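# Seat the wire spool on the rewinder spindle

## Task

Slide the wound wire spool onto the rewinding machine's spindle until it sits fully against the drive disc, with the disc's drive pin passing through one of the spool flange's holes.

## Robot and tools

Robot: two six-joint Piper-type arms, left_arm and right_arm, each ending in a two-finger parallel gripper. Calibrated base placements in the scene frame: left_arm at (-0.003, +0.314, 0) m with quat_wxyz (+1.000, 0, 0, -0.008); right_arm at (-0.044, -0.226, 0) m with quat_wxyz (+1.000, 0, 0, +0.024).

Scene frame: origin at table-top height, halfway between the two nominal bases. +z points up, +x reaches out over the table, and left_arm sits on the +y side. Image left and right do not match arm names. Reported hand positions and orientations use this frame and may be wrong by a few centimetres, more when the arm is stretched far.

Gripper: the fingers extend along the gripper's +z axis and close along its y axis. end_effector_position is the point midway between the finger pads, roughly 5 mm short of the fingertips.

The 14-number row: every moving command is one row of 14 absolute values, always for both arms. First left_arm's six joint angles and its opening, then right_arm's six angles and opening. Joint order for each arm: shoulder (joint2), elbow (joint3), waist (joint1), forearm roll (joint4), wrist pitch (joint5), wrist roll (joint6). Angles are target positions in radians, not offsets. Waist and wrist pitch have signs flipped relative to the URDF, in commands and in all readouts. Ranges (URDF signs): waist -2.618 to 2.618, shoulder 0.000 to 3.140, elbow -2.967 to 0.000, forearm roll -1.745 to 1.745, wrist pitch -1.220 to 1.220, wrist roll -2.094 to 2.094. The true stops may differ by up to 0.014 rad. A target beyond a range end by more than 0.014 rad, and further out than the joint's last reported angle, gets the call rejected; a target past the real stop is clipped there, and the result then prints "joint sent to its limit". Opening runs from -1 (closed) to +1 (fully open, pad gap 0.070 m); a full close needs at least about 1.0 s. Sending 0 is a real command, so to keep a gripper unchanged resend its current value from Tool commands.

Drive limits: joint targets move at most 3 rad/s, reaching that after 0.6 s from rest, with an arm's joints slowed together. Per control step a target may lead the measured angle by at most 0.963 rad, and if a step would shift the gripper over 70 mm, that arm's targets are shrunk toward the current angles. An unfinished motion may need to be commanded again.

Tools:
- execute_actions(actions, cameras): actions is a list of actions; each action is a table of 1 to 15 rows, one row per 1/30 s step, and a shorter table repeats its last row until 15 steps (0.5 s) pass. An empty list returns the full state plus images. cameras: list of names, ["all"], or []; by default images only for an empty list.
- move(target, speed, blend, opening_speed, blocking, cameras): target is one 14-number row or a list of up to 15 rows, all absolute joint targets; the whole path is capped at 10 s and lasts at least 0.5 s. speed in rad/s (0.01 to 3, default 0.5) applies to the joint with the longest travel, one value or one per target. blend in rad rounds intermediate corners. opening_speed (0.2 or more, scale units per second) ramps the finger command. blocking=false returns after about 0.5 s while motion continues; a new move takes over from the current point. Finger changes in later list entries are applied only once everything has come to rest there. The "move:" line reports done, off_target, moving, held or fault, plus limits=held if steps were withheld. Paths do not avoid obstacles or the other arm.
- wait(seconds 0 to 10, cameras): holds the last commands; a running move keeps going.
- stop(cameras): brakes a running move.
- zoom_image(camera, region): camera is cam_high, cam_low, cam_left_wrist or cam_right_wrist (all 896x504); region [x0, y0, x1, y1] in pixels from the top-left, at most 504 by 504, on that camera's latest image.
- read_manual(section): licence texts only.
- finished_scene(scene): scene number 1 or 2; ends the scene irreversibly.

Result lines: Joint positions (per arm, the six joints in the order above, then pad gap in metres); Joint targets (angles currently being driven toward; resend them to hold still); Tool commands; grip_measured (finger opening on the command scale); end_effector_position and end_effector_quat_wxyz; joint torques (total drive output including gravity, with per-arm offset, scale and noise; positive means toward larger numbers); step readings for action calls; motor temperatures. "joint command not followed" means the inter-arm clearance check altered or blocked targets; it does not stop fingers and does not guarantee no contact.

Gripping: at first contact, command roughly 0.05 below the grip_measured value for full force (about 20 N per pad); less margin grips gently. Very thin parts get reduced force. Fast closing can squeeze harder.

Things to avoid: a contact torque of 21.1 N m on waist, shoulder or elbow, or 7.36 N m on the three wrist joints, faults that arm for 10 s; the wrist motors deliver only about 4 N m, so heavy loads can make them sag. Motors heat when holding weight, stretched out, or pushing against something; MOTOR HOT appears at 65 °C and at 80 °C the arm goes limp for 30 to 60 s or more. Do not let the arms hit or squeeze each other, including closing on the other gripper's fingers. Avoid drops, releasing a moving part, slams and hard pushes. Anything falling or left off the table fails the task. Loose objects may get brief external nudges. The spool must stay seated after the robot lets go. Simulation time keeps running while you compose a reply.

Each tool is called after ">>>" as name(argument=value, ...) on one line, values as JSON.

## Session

>>> execute_actions(actions=[])

Scene clock: 0.00 s.
left_arm: end_effector_position=(+0.2525, -0.0762, +0.3904) grip_measured=+0.99 end_effector_quat_wxyz=(+0.428, +0.574, +0.626, -0.309) | right_arm: end_effector_position=(+0.2820, -0.3620, +0.2096) grip_measured=+0.99 end_effector_quat_wxyz=(+0.307, +0.172, +0.932, -0.087)
Joint names: [shoulder, elbow, waist, forearm roll, wrist pitch, wrist roll]
Joint positions: left_arm=[1.626 -1.8 0.721 -0.709 -0.946 0.895 0.07] | right_arm=[1.324 -1.07 0.402 -0.092 -0.758 0.057 0.07]
Joint torques (N m): no reading
Motor temperatures (°C): left_arm=[32 31 33 36 33 29] | right_arm=[36 31 29 33 37 28]
Joint targets: left_arm=[1.626 -1.800 0.721 -0.709 -0.946 0.895] | right_arm=[1.324 -1.070 0.402 -0.092 -0.758 0.057]
Tool commands: left_gripper/opening=+1.0 right_gripper/opening=+1.0

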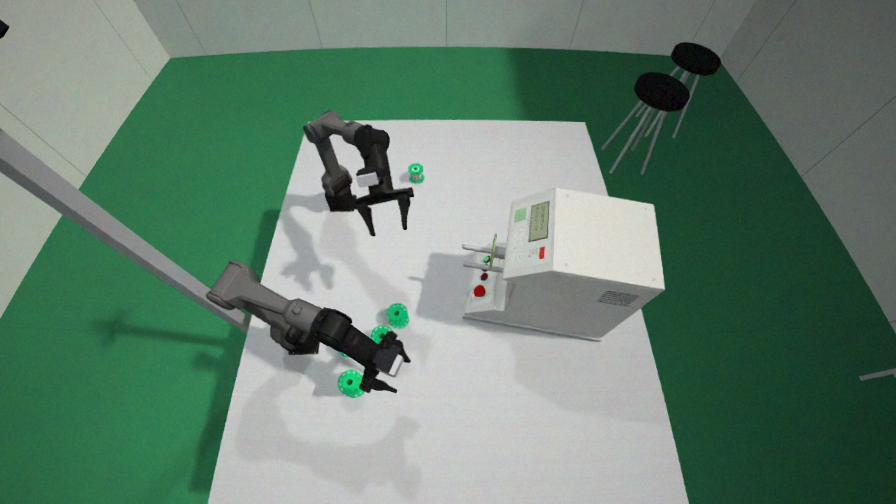

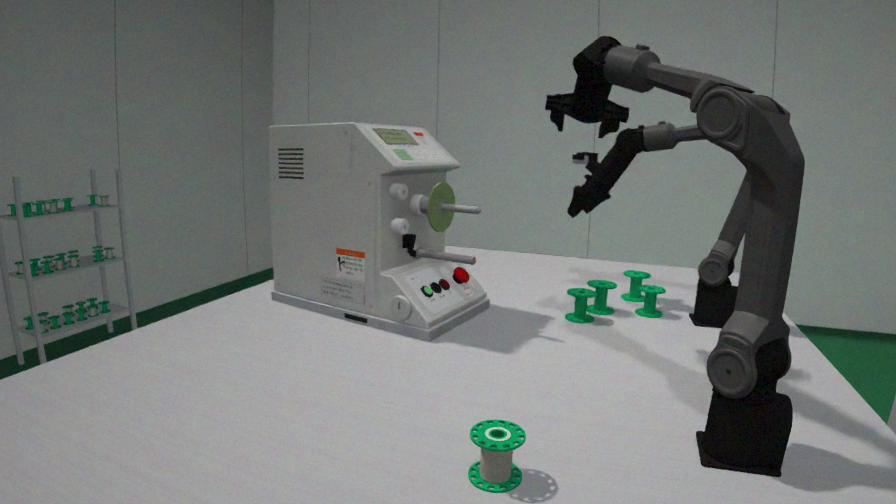

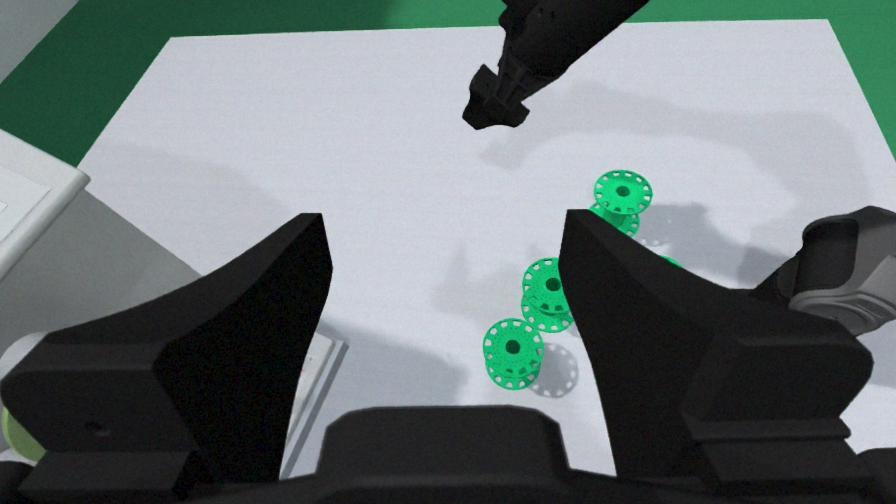

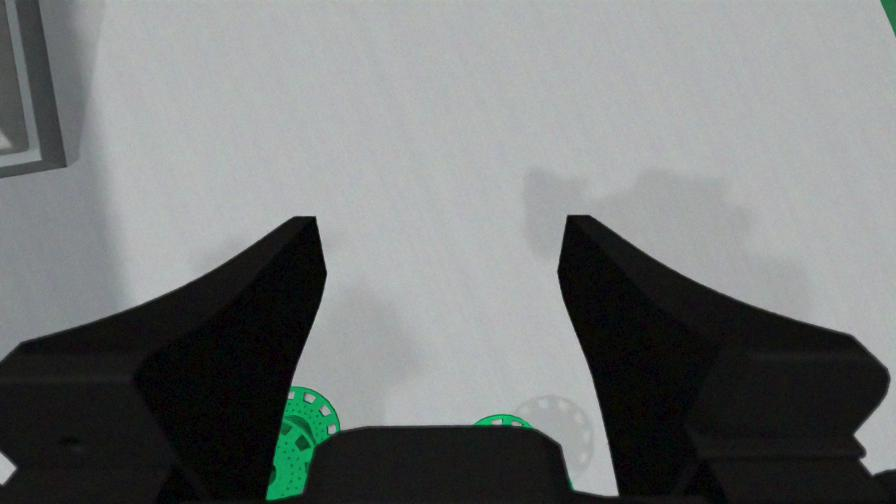

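>>> zoom_image(camera="cam_high", region=[396, 153, 436, 193])

>>> zoom_image(camera="cam_low", region=[440, 400, 580, 504])

>>> zoom_image(camera="cam_high", region=[450, 220, 530, 300])

>>> zoom_image(camera="cam_low", region=[360, 150, 510, 300])

Scaled by 12.600 from the camera's 896x504 image, which has a finer 1280x720 frame.

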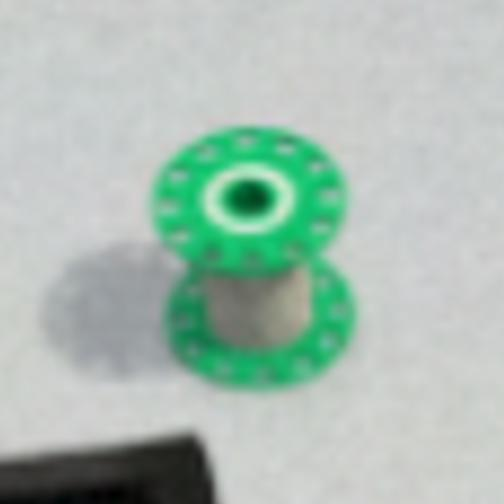

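Scaled by 3.600 from the camera's 896x504 image, which has a finer 1280x720 frame.

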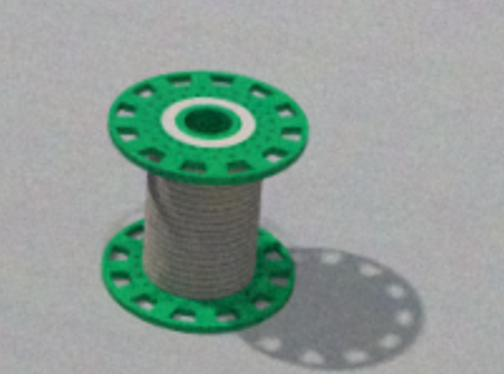

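Scaled by 6.300 from the camera's 896x504 image, which has a finer 1280x720 frame.

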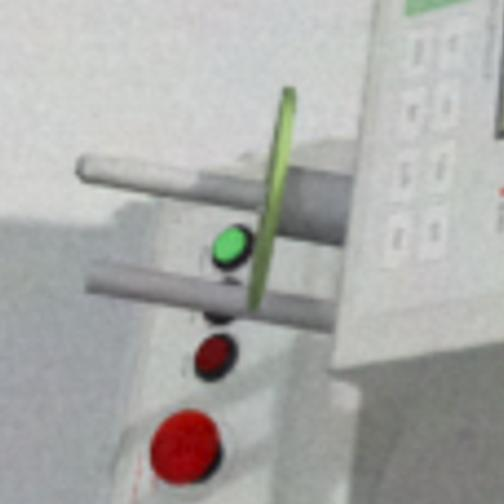

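Scaled by 3.360 from the camera's 896x504 image, which has a finer 1280x720 frame.

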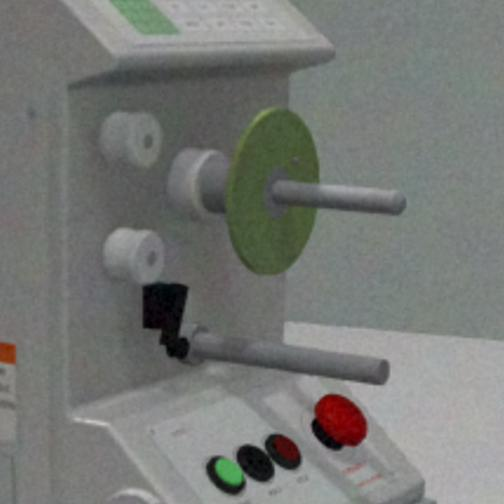

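>>> move(target=[1.5226,-0.4081,-1.2872,1.7259,1.1920,-0.5885,1.0,1.4880,-0.4733,-0.9763,0.6869,1.1504,-1.8195,1.0], speed=1.0, cameras=["all"])

Scene clock: 90.83 s.
left_arm: end_effector_position=(+0.2469, +0.4341, +0.1168) grip_measured=+0.99 end_effector_quat_wxyz=(+0.549, +0.092, +0.829, -0.062) | right_arm: end_effector_position=(+0.2540, +0.0167, +0.2415) grip_measured=+0.99 end_effector_quat_wxyz=(+0.645, -0.533, +0.410, -0.363)
Joint names: [shoulder, elbow, waist, forearm roll, wrist pitch, wrist roll]
Joint positions: left_arm=[1.523 -0.407 -1.288 1.725 1.192 -0.589 0.07] | right_arm=[1.488 -0.473 -0.976 0.687 1.15 -1.82 0.07]
Joint torques (N m): left_arm=[-3.95 -4.96 1.24 -0.44 0.5 0.24] | right_arm=[-2.15 -4.66 1.34 -0.42 1 -0.01]
Joint targets: left_arm=[1.523 -0.408 -1.287 1.726 1.192 -0.588] | right_arm=[1.488 -0.473 -0.976 0.687 1.150 -1.820]
move: done

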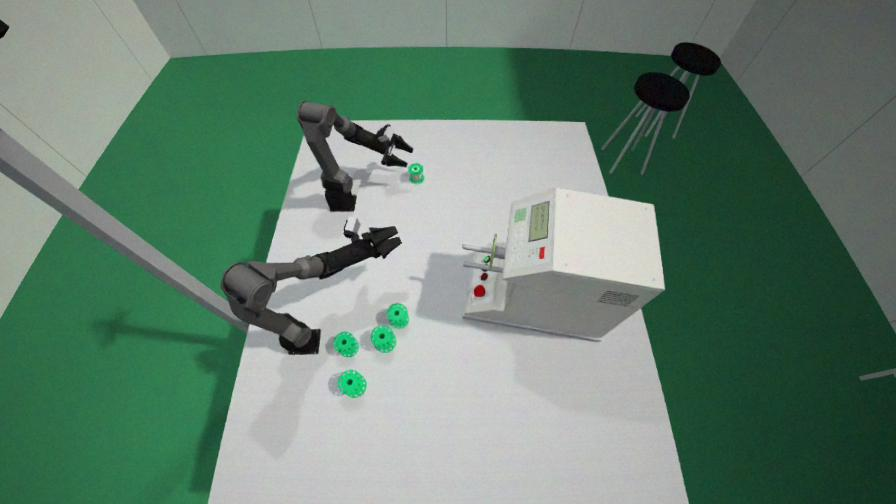

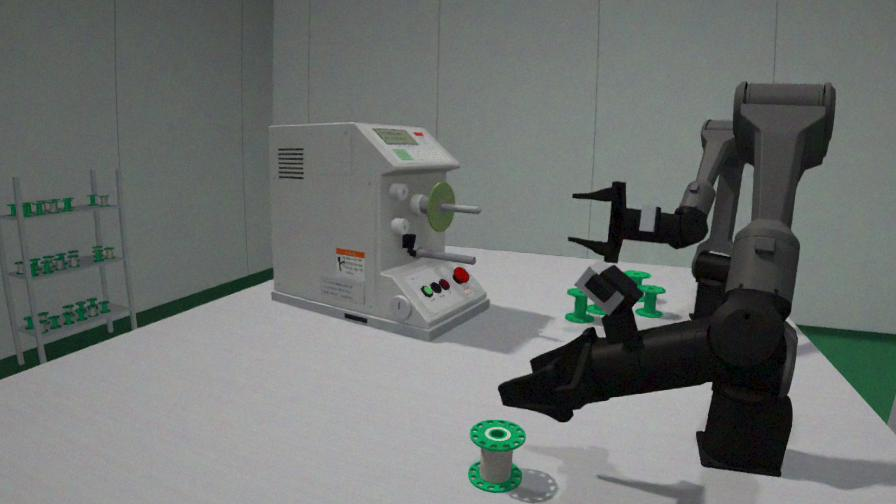

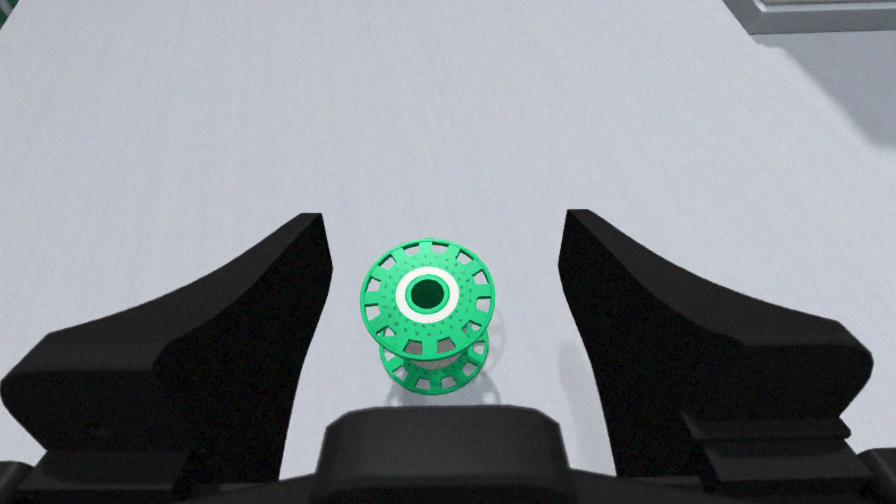

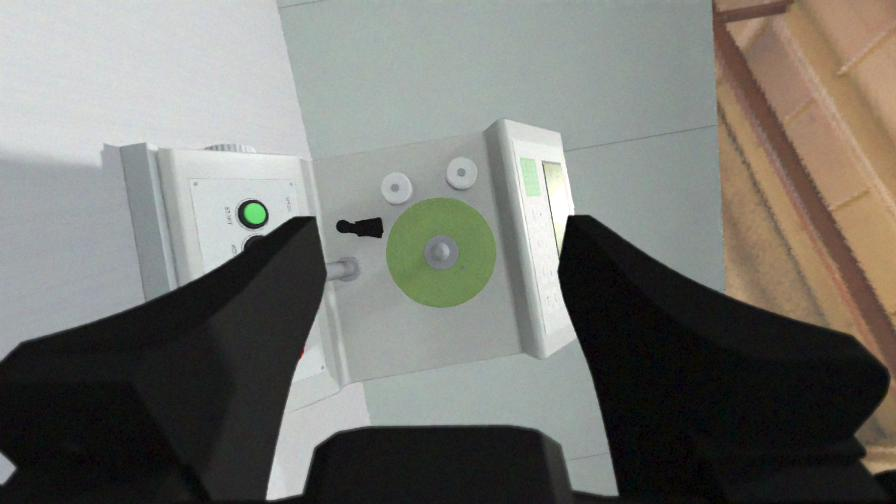

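>>> zoom_image(camera="cam_right_wrist", region=[380, 195, 500, 310])

>>> zoom_image(camera="cam_left_wrist", region=[350, 220, 510, 450])

>>> zoom_image(camera="cam_high", region=[380, 130, 450, 190])

Scaled by 4.200 from the camera's 896x504 image, which has a finer 1280x720 frame.

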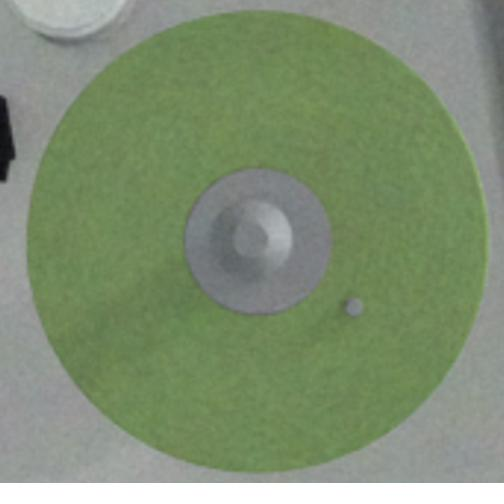

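Scaled by 2.191 from the camera's 896x504 image, which has a finer 1280x720 frame.

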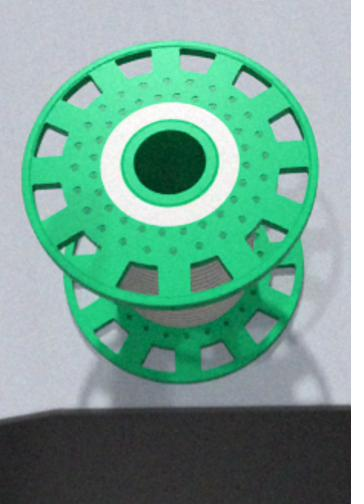

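Scaled by 7.200 from the camera's 896x504 image, which has a finer 1280x720 frame.

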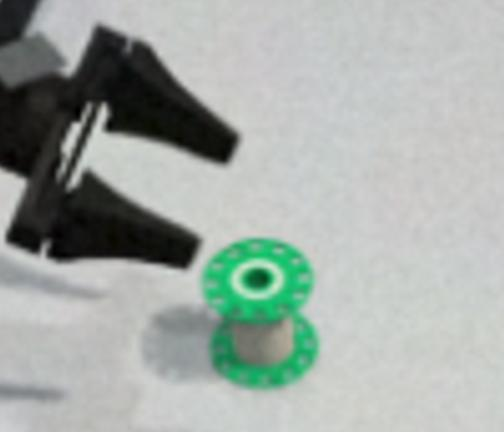

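>>> zoom_image(camera="cam_left_wrist", region=[356, 232, 500, 366])

Scaled by 3.500 from the camera's 896x504 image, which has a finer 1280x720 frame.

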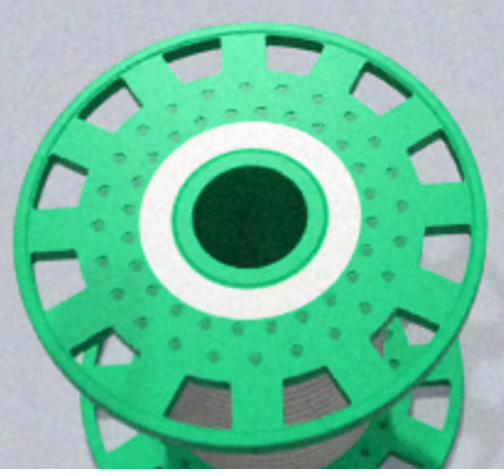

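>>> move(target=[1.7861,-0.4694,-1.2050,1.6559,1.1736,-0.3705,1.0,1.4880,-0.4733,-0.9763,0.6869,1.1504,-1.8195,1.0], speed=0.6, cameras=["cam_left_wrist","cam_high"])

Scene clock: 137.07 s.
left_arm: end_effector_position=(+0.2661, +0.4374, +0.0747) grip_measured=+0.99 end_effector_quat_wxyz=(+0.545, +0.133, +0.823, -0.089) | right_arm: end_effector_position=(+0.2540, +0.0167, +0.2415) grip_measured=+0.99 end_effector_quat_wxyz=(+0.645, -0.533, +0.410, -0.363)
Joint names: [shoulder, elbow, waist, forearm roll, wrist pitch, wrist roll]
Joint positions: left_arm=[1.788 -0.469 -1.205 1.656 1.174 -0.37 0.07] | right_arm=[1.488 -0.473 -0.976 0.687 1.15 -1.82 0.07]
Joint torques (N m): left_arm=[-5.5 -3.36 0.44 -0.27 0.69 -0.14] | right_arm=[-3.18 -5.53 1.23 -0.39 1.16 -0.08]
Joint targets: left_arm=[1.786 -0.469 -1.205 1.656 1.174 -0.371] | right_arm=[1.488 -0.473 -0.976 0.687 1.150 -1.820]
move: done
Images, in order (width x height): cam_high 896x504, cam_left_wrist 896x504.

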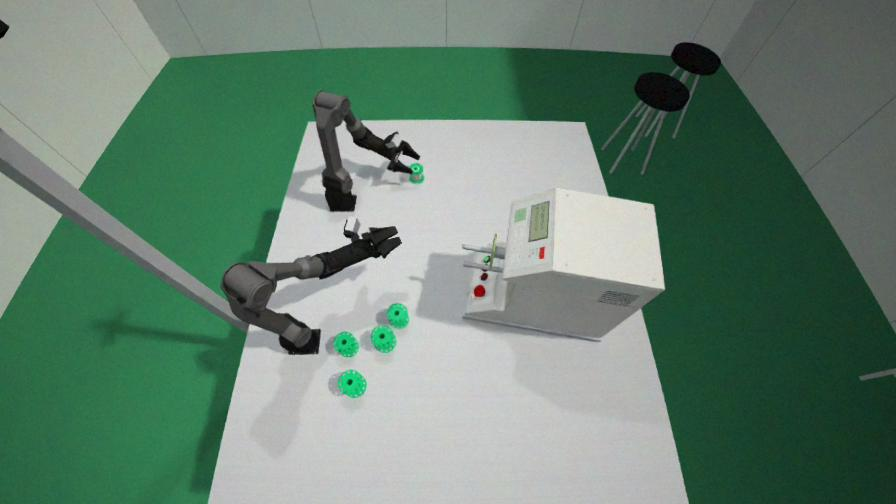

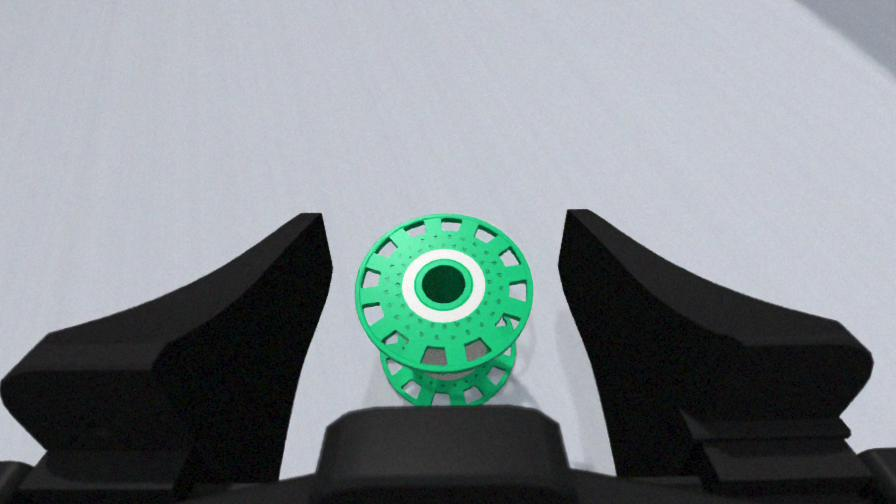

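>>> move(target=[2.0414,-0.4568,-1.2050,1.5417,1.1662,-0.0796,1.0,1.4880,-0.4733,-0.9763,0.6869,1.1504,-1.8195,1.0], speed=0.35, cameras=["cam_left_wrist","cam_high"])

Scene clock: 143.53 s.
left_arm: end_effector_position=(+0.2661, +0.4374, +0.0217) grip_measured=+0.99 end_effector_quat_wxyz=(+0.545, +0.133, +0.823, -0.089) | right_arm: end_effector_position=(+0.2540, +0.0167, +0.2415) grip_measured=+0.99 end_effector_quat_wxyz=(+0.645, -0.533, +0.410, -0.363)
Joint names: [shoulder, elbow, waist, forearm roll, wrist pitch, wrist roll]
Joint positions: left_arm=[2.043 -0.457 -1.205 1.541 1.166 -0.079 0.07] | right_arm=[1.488 -0.473 -0.976 0.687 1.15 -1.82 0.07]
Joint torques (N m): left_arm=[-6.44 -0.09 -0.28 -0.02 0.71 -0.15] | right_arm=[-3.17 -5.5 1.15 -0.37 1.11 -0.06]
Joint targets: left_arm=[2.041 -0.457 -1.205 1.542 1.166 -0.080] | right_arm=[1.488 -0.473 -0.976 0.687 1.150 -1.820]
move: done
Images, in order (width x height): cam_high 896x504, cam_left_wrist 896x504.

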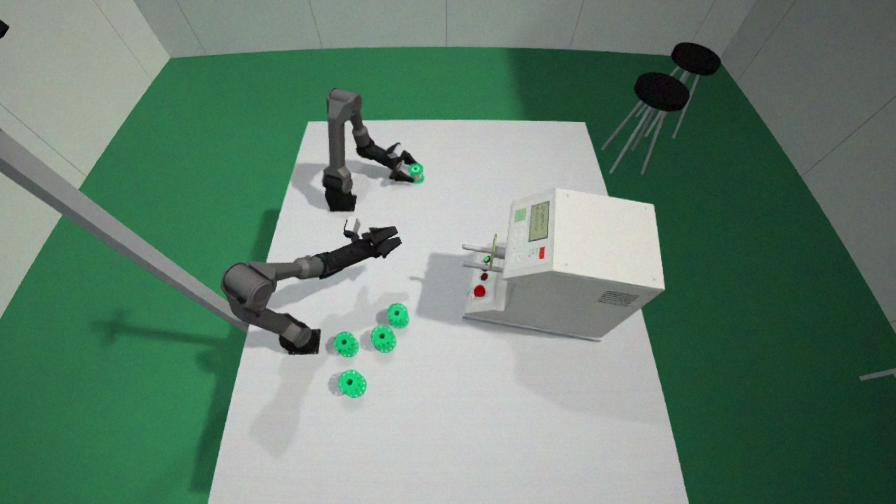

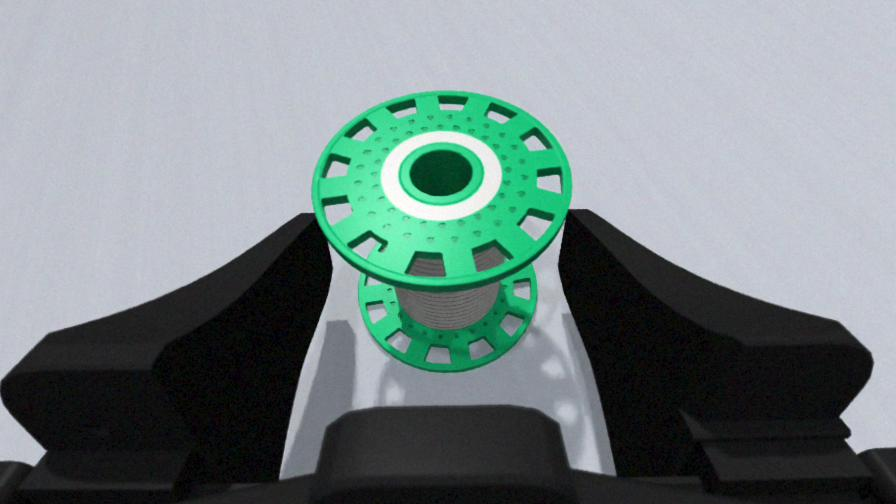

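>>> move(target=[2.0414,-0.4568,-1.2050,1.5417,1.1662,-0.0796,-0.12,1.4880,-0.4733,-0.9763,0.6869,1.1504,-1.8195,1.0], opening_speed=1.2, cameras=["cam_left_wrist"])

Scene clock: 145.57 s.
left_arm: end_effector_position=(+0.2662, +0.4375, +0.0219) grip_measured=+0.00 end_effector_quat_wxyz=(+0.545, +0.133, +0.823, -0.089) | right_arm: end_effector_position=(+0.2540, +0.0167, +0.2415) grip_measured=+0.99 end_effector_quat_wxyz=(+0.645, -0.533, +0.410, -0.363)
Joint names: [shoulder, elbow, waist, forearm roll, wrist pitch, wrist roll]
Joint positions: left_arm=[2.042 -0.457 -1.205 1.541 1.166 -0.08 0.035] | right_arm=[1.488 -0.473 -0.976 0.687 1.15 -1.82 0.07]
Joint torques (N m): left_arm=[-6.31 -1.97 -0.24 -0.19 0.61 0.05] | right_arm=[-3.16 -5.48 1.13 -0.36 1.08 -0.05]
Joint targets: left_arm=[2.041 -0.457 -1.205 1.542 1.166 -0.080] | right_arm=[1.488 -0.473 -0.976 0.687 1.150 -1.820]
move: done
Images, in order (width x height): cam_left_wrist 896x504.

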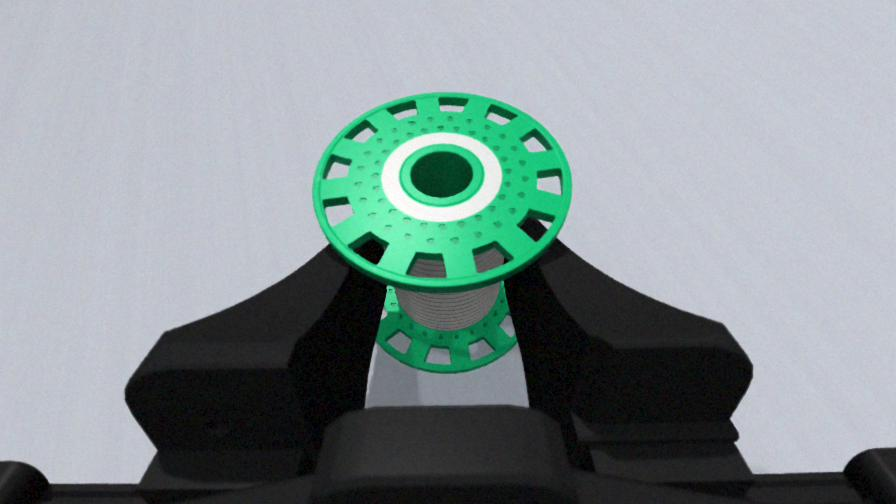

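>>> move(target=[[1.7861,-0.4694,-1.2050,1.6559,1.1736,-0.3705,-0.12,1.4880,-0.4733,-0.9763,0.6869,1.1504,-1.8195,1.0],[1.9179,-1.2394,0.2741,1.3745,1.0935,0.6586,-0.12,1.4880,-0.4733,-0.9763,0.6869,1.1504,-1.8195,1.0]], speed=[0.4,0.8], blend=[0.08,0], cameras=["cam_right_wrist","cam_high"])

Scene clock: 175.03 s.
left_arm: end_effector_position=(+0.3816, -0.0025, +0.2295) grip_measured=+0.00 end_effector_quat_wxyz=(+0.661, +0.743, +0.060, +0.087) | right_arm: end_effector_position=(+0.2540, +0.0167, +0.2415) grip_measured=+0.99 end_effector_quat_wxyz=(+0.645, -0.533, +0.410, -0.363)
Joint names: [shoulder, elbow, waist, forearm roll, wrist pitch, wrist roll]
Joint positions: left_arm=[1.917 -1.24 0.274 1.375 1.093 0.659 0.035] | right_arm=[1.488 -0.473 -0.976 0.687 1.15 -1.82 0.07]
Joint torques (N m): left_arm=[-8.51 -5.86 -0.25 -1.07 0.62 -0.23] | right_arm=[-3.16 -5.48 1 -0.31 1.01 -0.02]
Joint targets: left_arm=[1.918 -1.239 0.274 1.374 1.094 0.659] | right_arm=[1.488 -0.473 -0.976 0.687 1.150 -1.820]
move: done
Images, in order (width x height): cam_high 896x504, cam_right_wrist 896x504.

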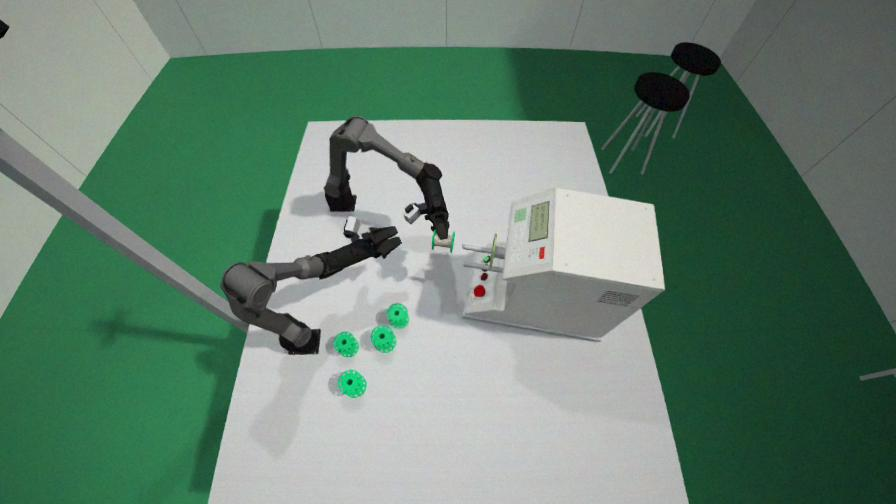

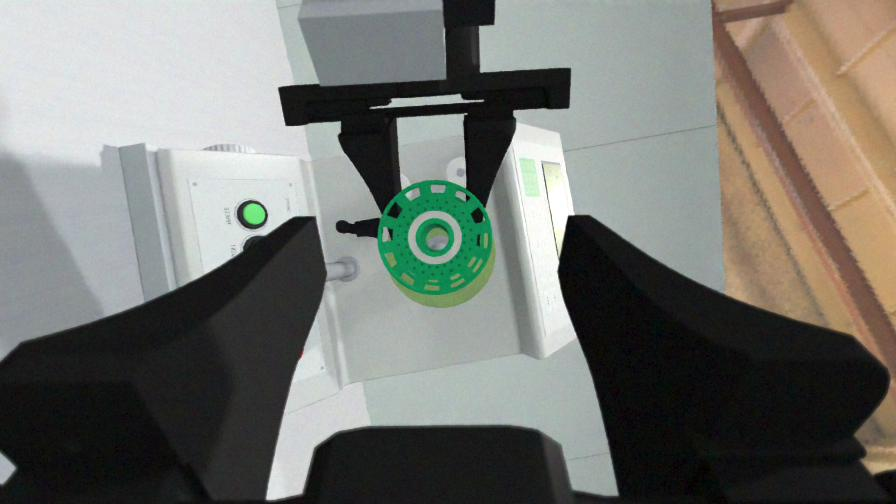

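>>> zoom_image(camera="cam_right_wrist", region=[372, 174, 502, 314])

>>> zoom_image(camera="cam_high", region=[420, 210, 520, 290])

Scaled by 3.600 from the camera's 896x504 image, which has a finer 1280x720 frame.

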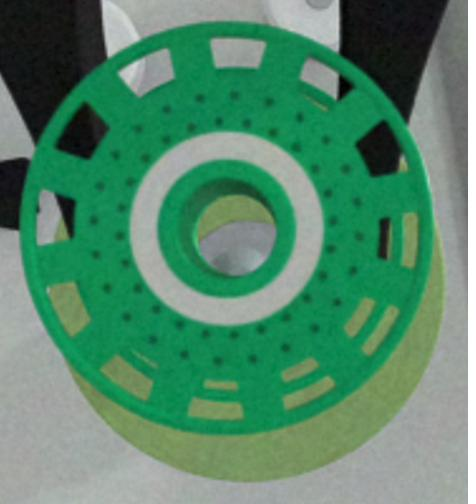

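Scaled by 5.040 from the camera's 896x504 image, which has a finer 1280x720 frame.

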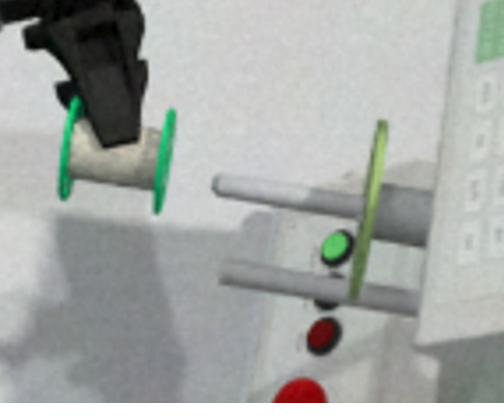

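>>> zoom_image(camera="cam_right_wrist", region=[412, 214, 462, 264])

Scaled by 10.080 from the camera's 896x504 image, which has a finer 1280x720 frame.

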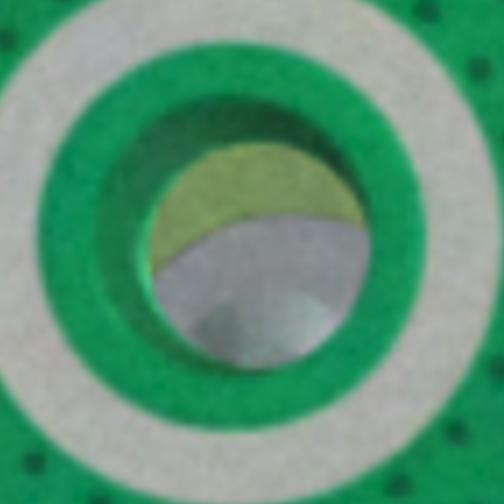

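>>> move(target=[1.9297,-1.2651,0.2886,1.3927,1.0913,0.6419,-0.12,1.4880,-0.4733,-0.9763,0.6869,1.1504,-1.8195,1.0], speed=0.15, cameras=["cam_right_wrist"])

>>> zoom_image(camera="cam_right_wrist", region=[372, 186, 502, 316])

>>> zoom_image(camera="cam_right_wrist", region=[412, 224, 462, 274])

Scene clock: 197.97 s.
left_arm: end_effector_position=(+0.3797, -0.0095, +0.2289) grip_measured=+0.00 end_effector_quat_wxyz=(+0.659, +0.746, +0.052, +0.080) | right_arm: end_effector_position=(+0.2540, +0.0167, +0.2415) grip_measured=+0.99 end_effector_quat_wxyz=(+0.645, -0.533, +0.410, -0.363)
Joint names: [shoulder, elbow, waist, forearm roll, wrist pitch, wrist roll]
Joint positions: left_arm=[1.929 -1.265 0.289 1.393 1.092 0.642 0.035] | right_arm=[1.488 -0.473 -0.976 0.687 1.15 -1.82 0.07]
Joint torques (N m): left_arm=[-8.59 -7.92 0.8 -1.16 0.51 -0.12] | right_arm=[-3.1 -5.45 0.91 -0.27 0.95 0.01]
Joint targets: left_arm=[1.930 -1.265 0.289 1.393 1.091 0.642] | right_arm=[1.488 -0.473 -0.976 0.687 1.150 -1.820]
move: done
Images, in order (width x height): cam_right_wrist 896x504.

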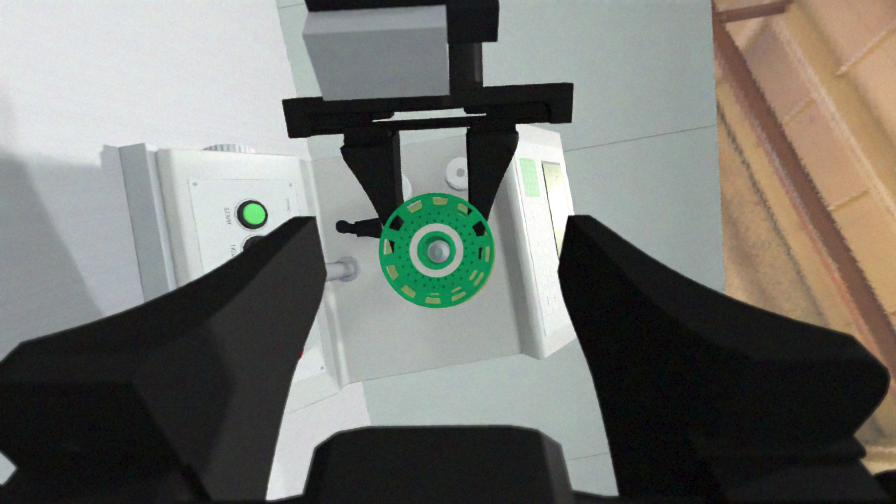

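Scaled by 3.877 from the camera's 896x504 image, which has a finer 1280x720 frame.

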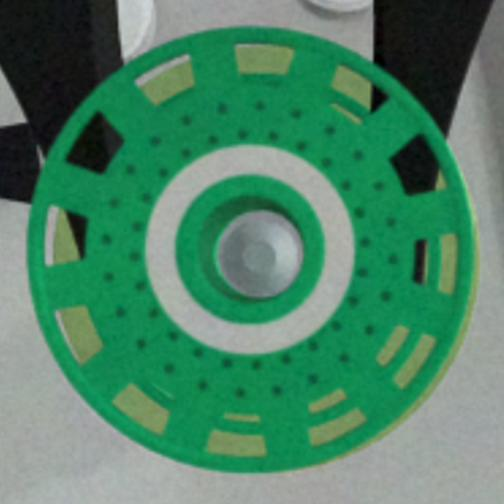

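Scaled by 10.080 from the camera's 896x504 image, which has a finer 1280x720 frame.

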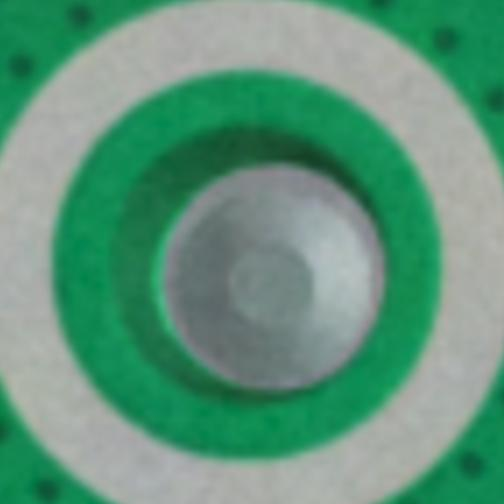

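>>> move(target=[2.0310,-1.4308,0.2809,1.4305,1.0876,0.5690,-0.12,1.4880,-0.4733,-0.9763,0.6869,1.1504,-1.8195,1.0], speed=0.12, cameras=["cam_right_wrist","cam_high"])

>>> zoom_image(camera="cam_right_wrist", region=[412, 226, 462, 276])

>>> zoom_image(camera="cam_high", region=[420, 210, 520, 290])

Scene clock: 214.87 s.
left_arm: end_effector_position=(+0.4112, -0.0164, +0.2284) grip_measured=+0.00 end_effector_quat_wxyz=(+0.659, +0.746, +0.052, +0.080) | right_arm: end_effector_position=(+0.2540, +0.0167, +0.2415) grip_measured=+0.99 end_effector_quat_wxyz=(+0.645, -0.533, +0.410, -0.363)
Joint names: [shoulder, elbow, waist, forearm roll, wrist pitch, wrist roll]
Joint positions: left_arm=[2.031 -1.432 0.282 1.43 1.088 0.569 0.035] | right_arm=[1.488 -0.473 -0.976 0.687 1.15 -1.82 0.07]
Joint torques (N m): left_arm=[-10.21 -7.22 -0.15 -1.17 0.5 -0.04] | right_arm=[-3.11 -5.42 0.82 -0.23 0.97 0.03]
Joint targets: left_arm=[2.031 -1.431 0.281 1.431 1.088 0.569] | right_arm=[1.488 -0.473 -0.976 0.687 1.150 -1.819]
move: done
Images, in order (width x height): cam_high 896x504, cam_right_wrist 896x504.

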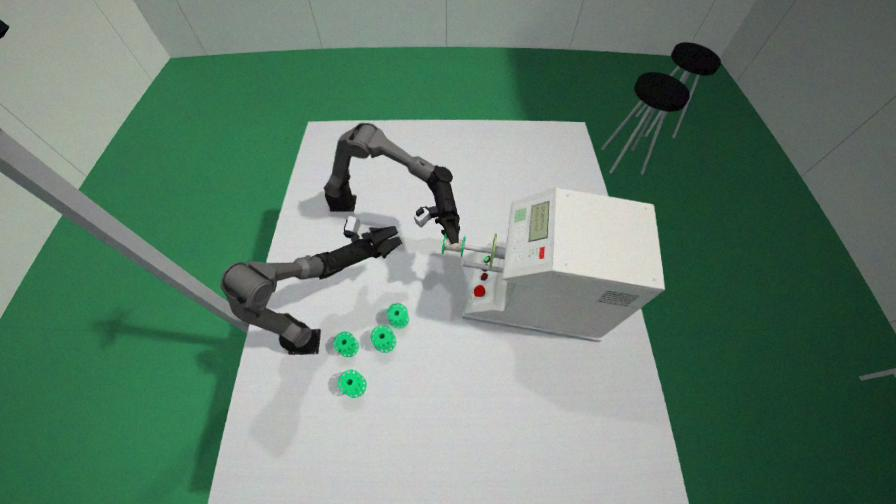

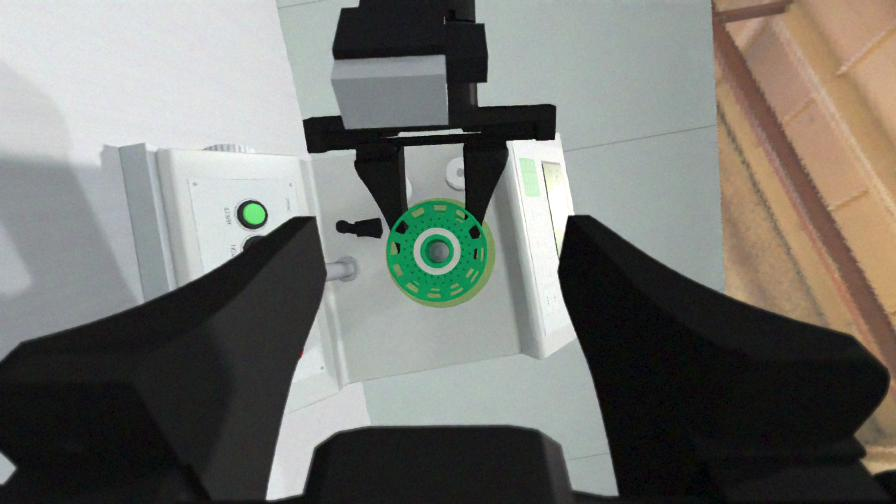

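Scaled by 10.080 from the camera's 896x504 image, which has a finer 1280x720 frame.

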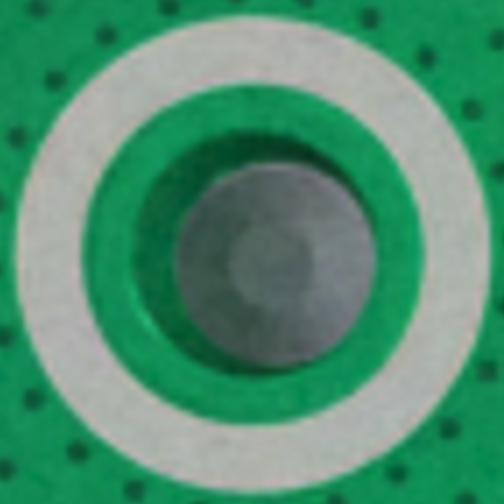

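Scaled by 5.040 from the camera's 896x504 image, which has a finer 1280x720 frame.

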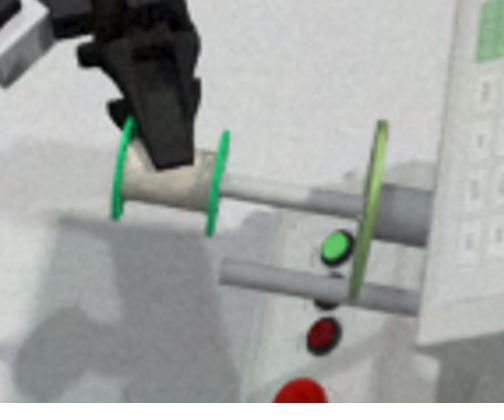

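>>> move(target=[2.1423,-1.6243,0.2741,1.4770,1.0839,0.4758,-0.12,1.4880,-0.4733,-0.9763,0.6869,1.1504,-1.8195,1.0], speed=0.12, cameras=["cam_right_wrist"])

>>> zoom_image(camera="cam_right_wrist", region=[390, 202, 490, 302])

>>> zoom_image(camera="cam_right_wrist", region=[446, 250, 482, 286])

Scene clock: 219.87 s.
left_arm: end_effector_position=(+0.4437, -0.0231, +0.2285) grip_measured=+0.00 end_effector_quat_wxyz=(+0.659, +0.746, +0.052, +0.080) | right_arm: end_effector_position=(+0.2540, +0.0167, +0.2415) grip_measured=+0.99 end_effector_quat_wxyz=(+0.645, -0.533, +0.410, -0.363)
Joint names: [shoulder, elbow, waist, forearm roll, wrist pitch, wrist roll]
Joint positions: left_arm=[2.143 -1.625 0.274 1.477 1.084 0.475 0.035] | right_arm=[1.488 -0.473 -0.976 0.687 1.15 -1.82 0.07]
Joint torques (N m): left_arm=[-11.92 -8.22 0.34 -1.45 0.51 0.03] | right_arm=[-3.07 -5.4 0.7 -0.21 0.99 0.02]
Joint targets: left_arm=[2.142 -1.624 0.274 1.477 1.084 0.476] | right_arm=[1.488 -0.473 -0.976 0.687 1.150 -1.819]
move: done
Images, in order (width x height): cam_right_wrist 896x504.

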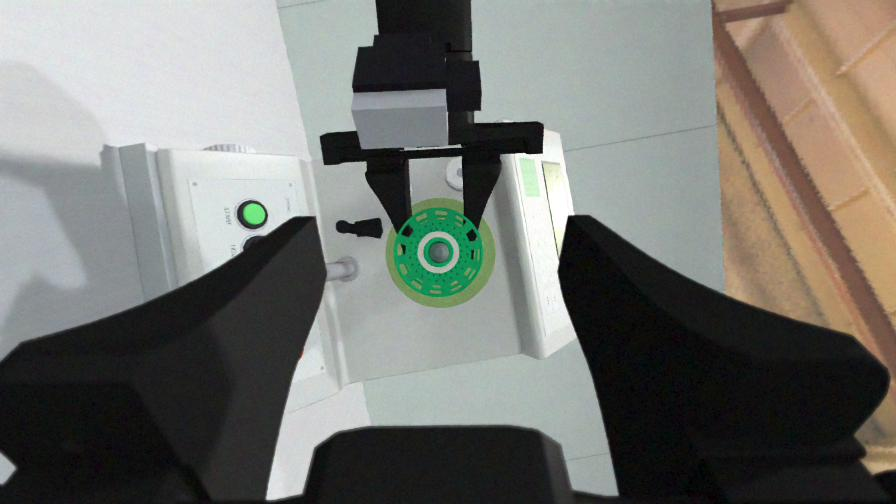

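Scaled by 5.040 from the camera's 896x504 image, which has a finer 1280x720 frame.

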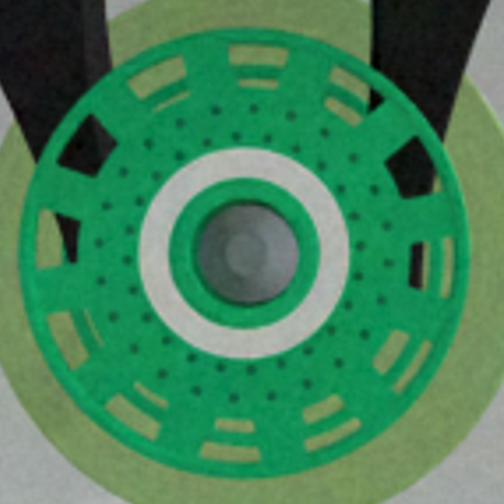

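Scaled by 14.000 from the camera's 896x504 image, which has a finer 1280x720 frame.

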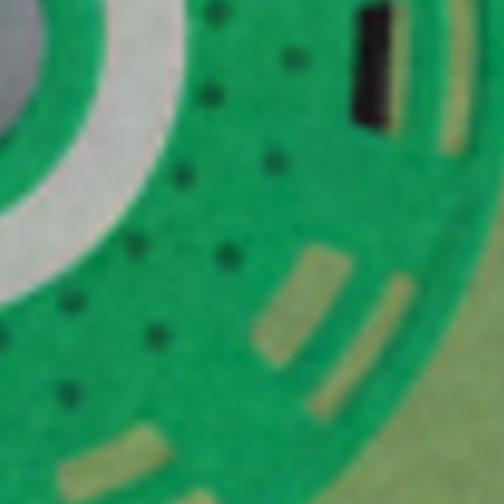

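>>> zoom_image(camera="cam_right_wrist", region=[420, 232, 460, 272])

Scaled by 12.600 from the camera's 896x504 image, which has a finer 1280x720 frame.

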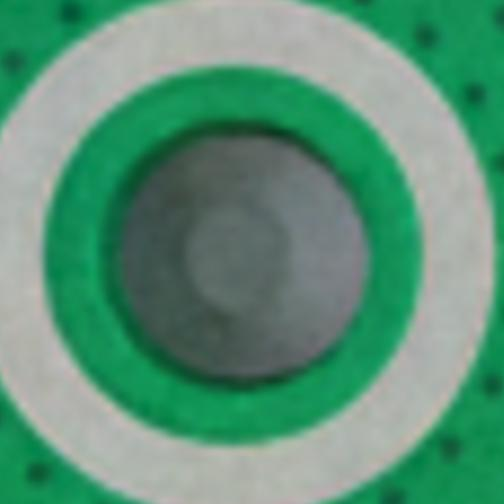

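>>> move(target=[2.2666,-1.8511,0.2684,1.5336,1.0826,0.3597,-0.12,1.4880,-0.4733,-0.9763,0.6869,1.1504,-1.8195,1.0], speed=0.12, cameras=["cam_right_wrist","cam_high"])

>>> zoom_image(camera="cam_high", region=[440, 215, 520, 285])

>>> zoom_image(camera="cam_right_wrist", region=[390, 202, 490, 302])

Scene clock: 228.67 s.
left_arm: end_effector_position=(+0.4757, -0.0301, +0.2286) grip_measured=+0.00 end_effector_quat_wxyz=(+0.659, +0.746, +0.052, +0.080) | right_arm: end_effector_position=(+0.2540, +0.0167, +0.2415) grip_measured=+0.99 end_effector_quat_wxyz=(+0.645, -0.533, +0.410, -0.363)
Joint names: [shoulder, elbow, waist, forearm roll, wrist pitch, wrist roll]
Joint positions: left_arm=[2.267 -1.852 0.269 1.533 1.083 0.359 0.035] | right_arm=[1.488 -0.473 -0.976 0.687 1.15 -1.82 0.07]
Joint torques (N m): left_arm=[-13.29 -9.14 2.82 -1.75 0.48 0.1] | right_arm=[-3.06 -5.35 0.56 -0.23 1.02 0]
Joint targets: left_arm=[2.267 -1.851 0.268 1.534 1.083 0.360] | right_arm=[1.488 -0.473 -0.976 0.687 1.150 -1.819]
move: done
Images, in order (width x height): cam_high 896x504, cam_right_wrist 896x504.

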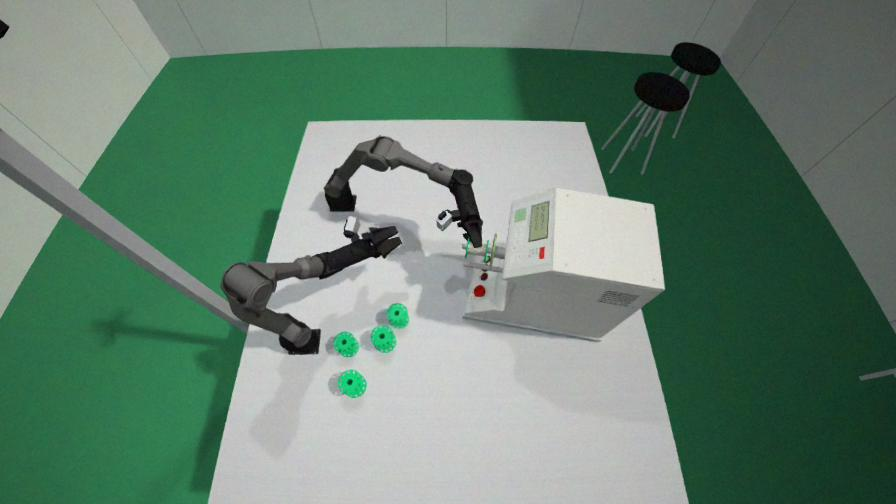

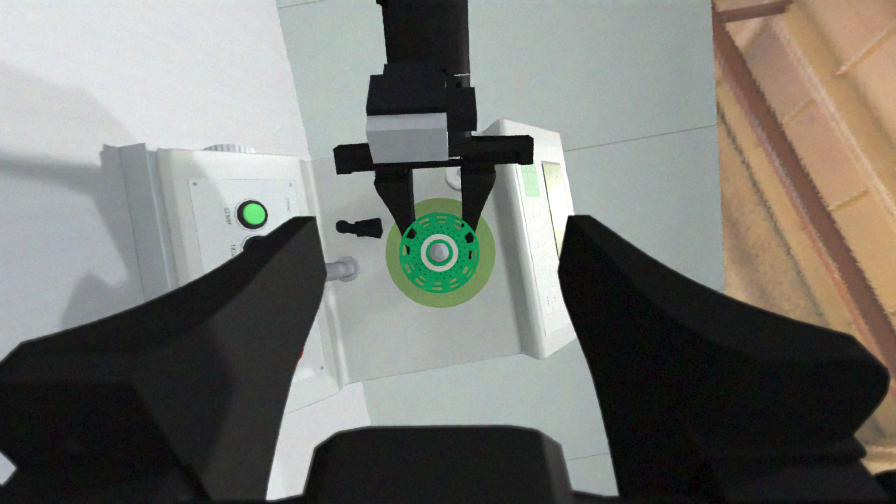

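Scaled by 6.300 from the camera's 896x504 image, which has a finer 1280x720 frame.

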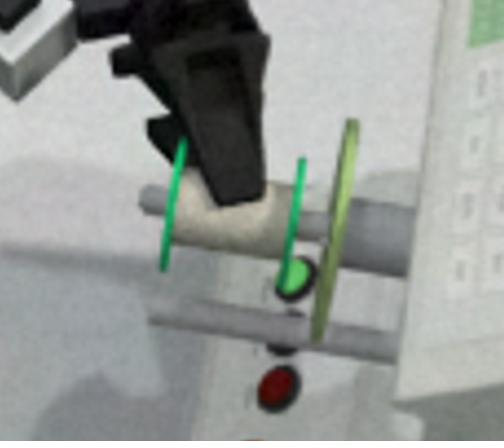

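Scaled by 5.040 from the camera's 896x504 image, which has a finer 1280x720 frame.

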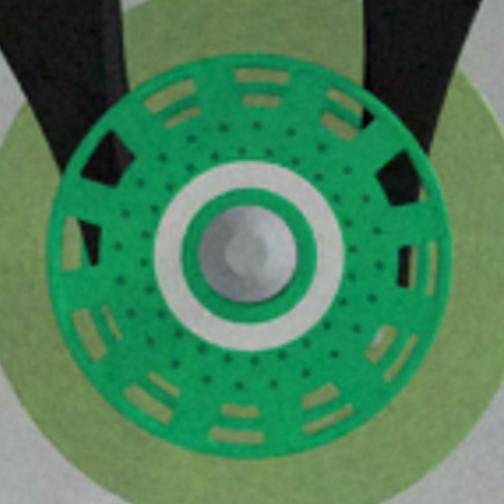

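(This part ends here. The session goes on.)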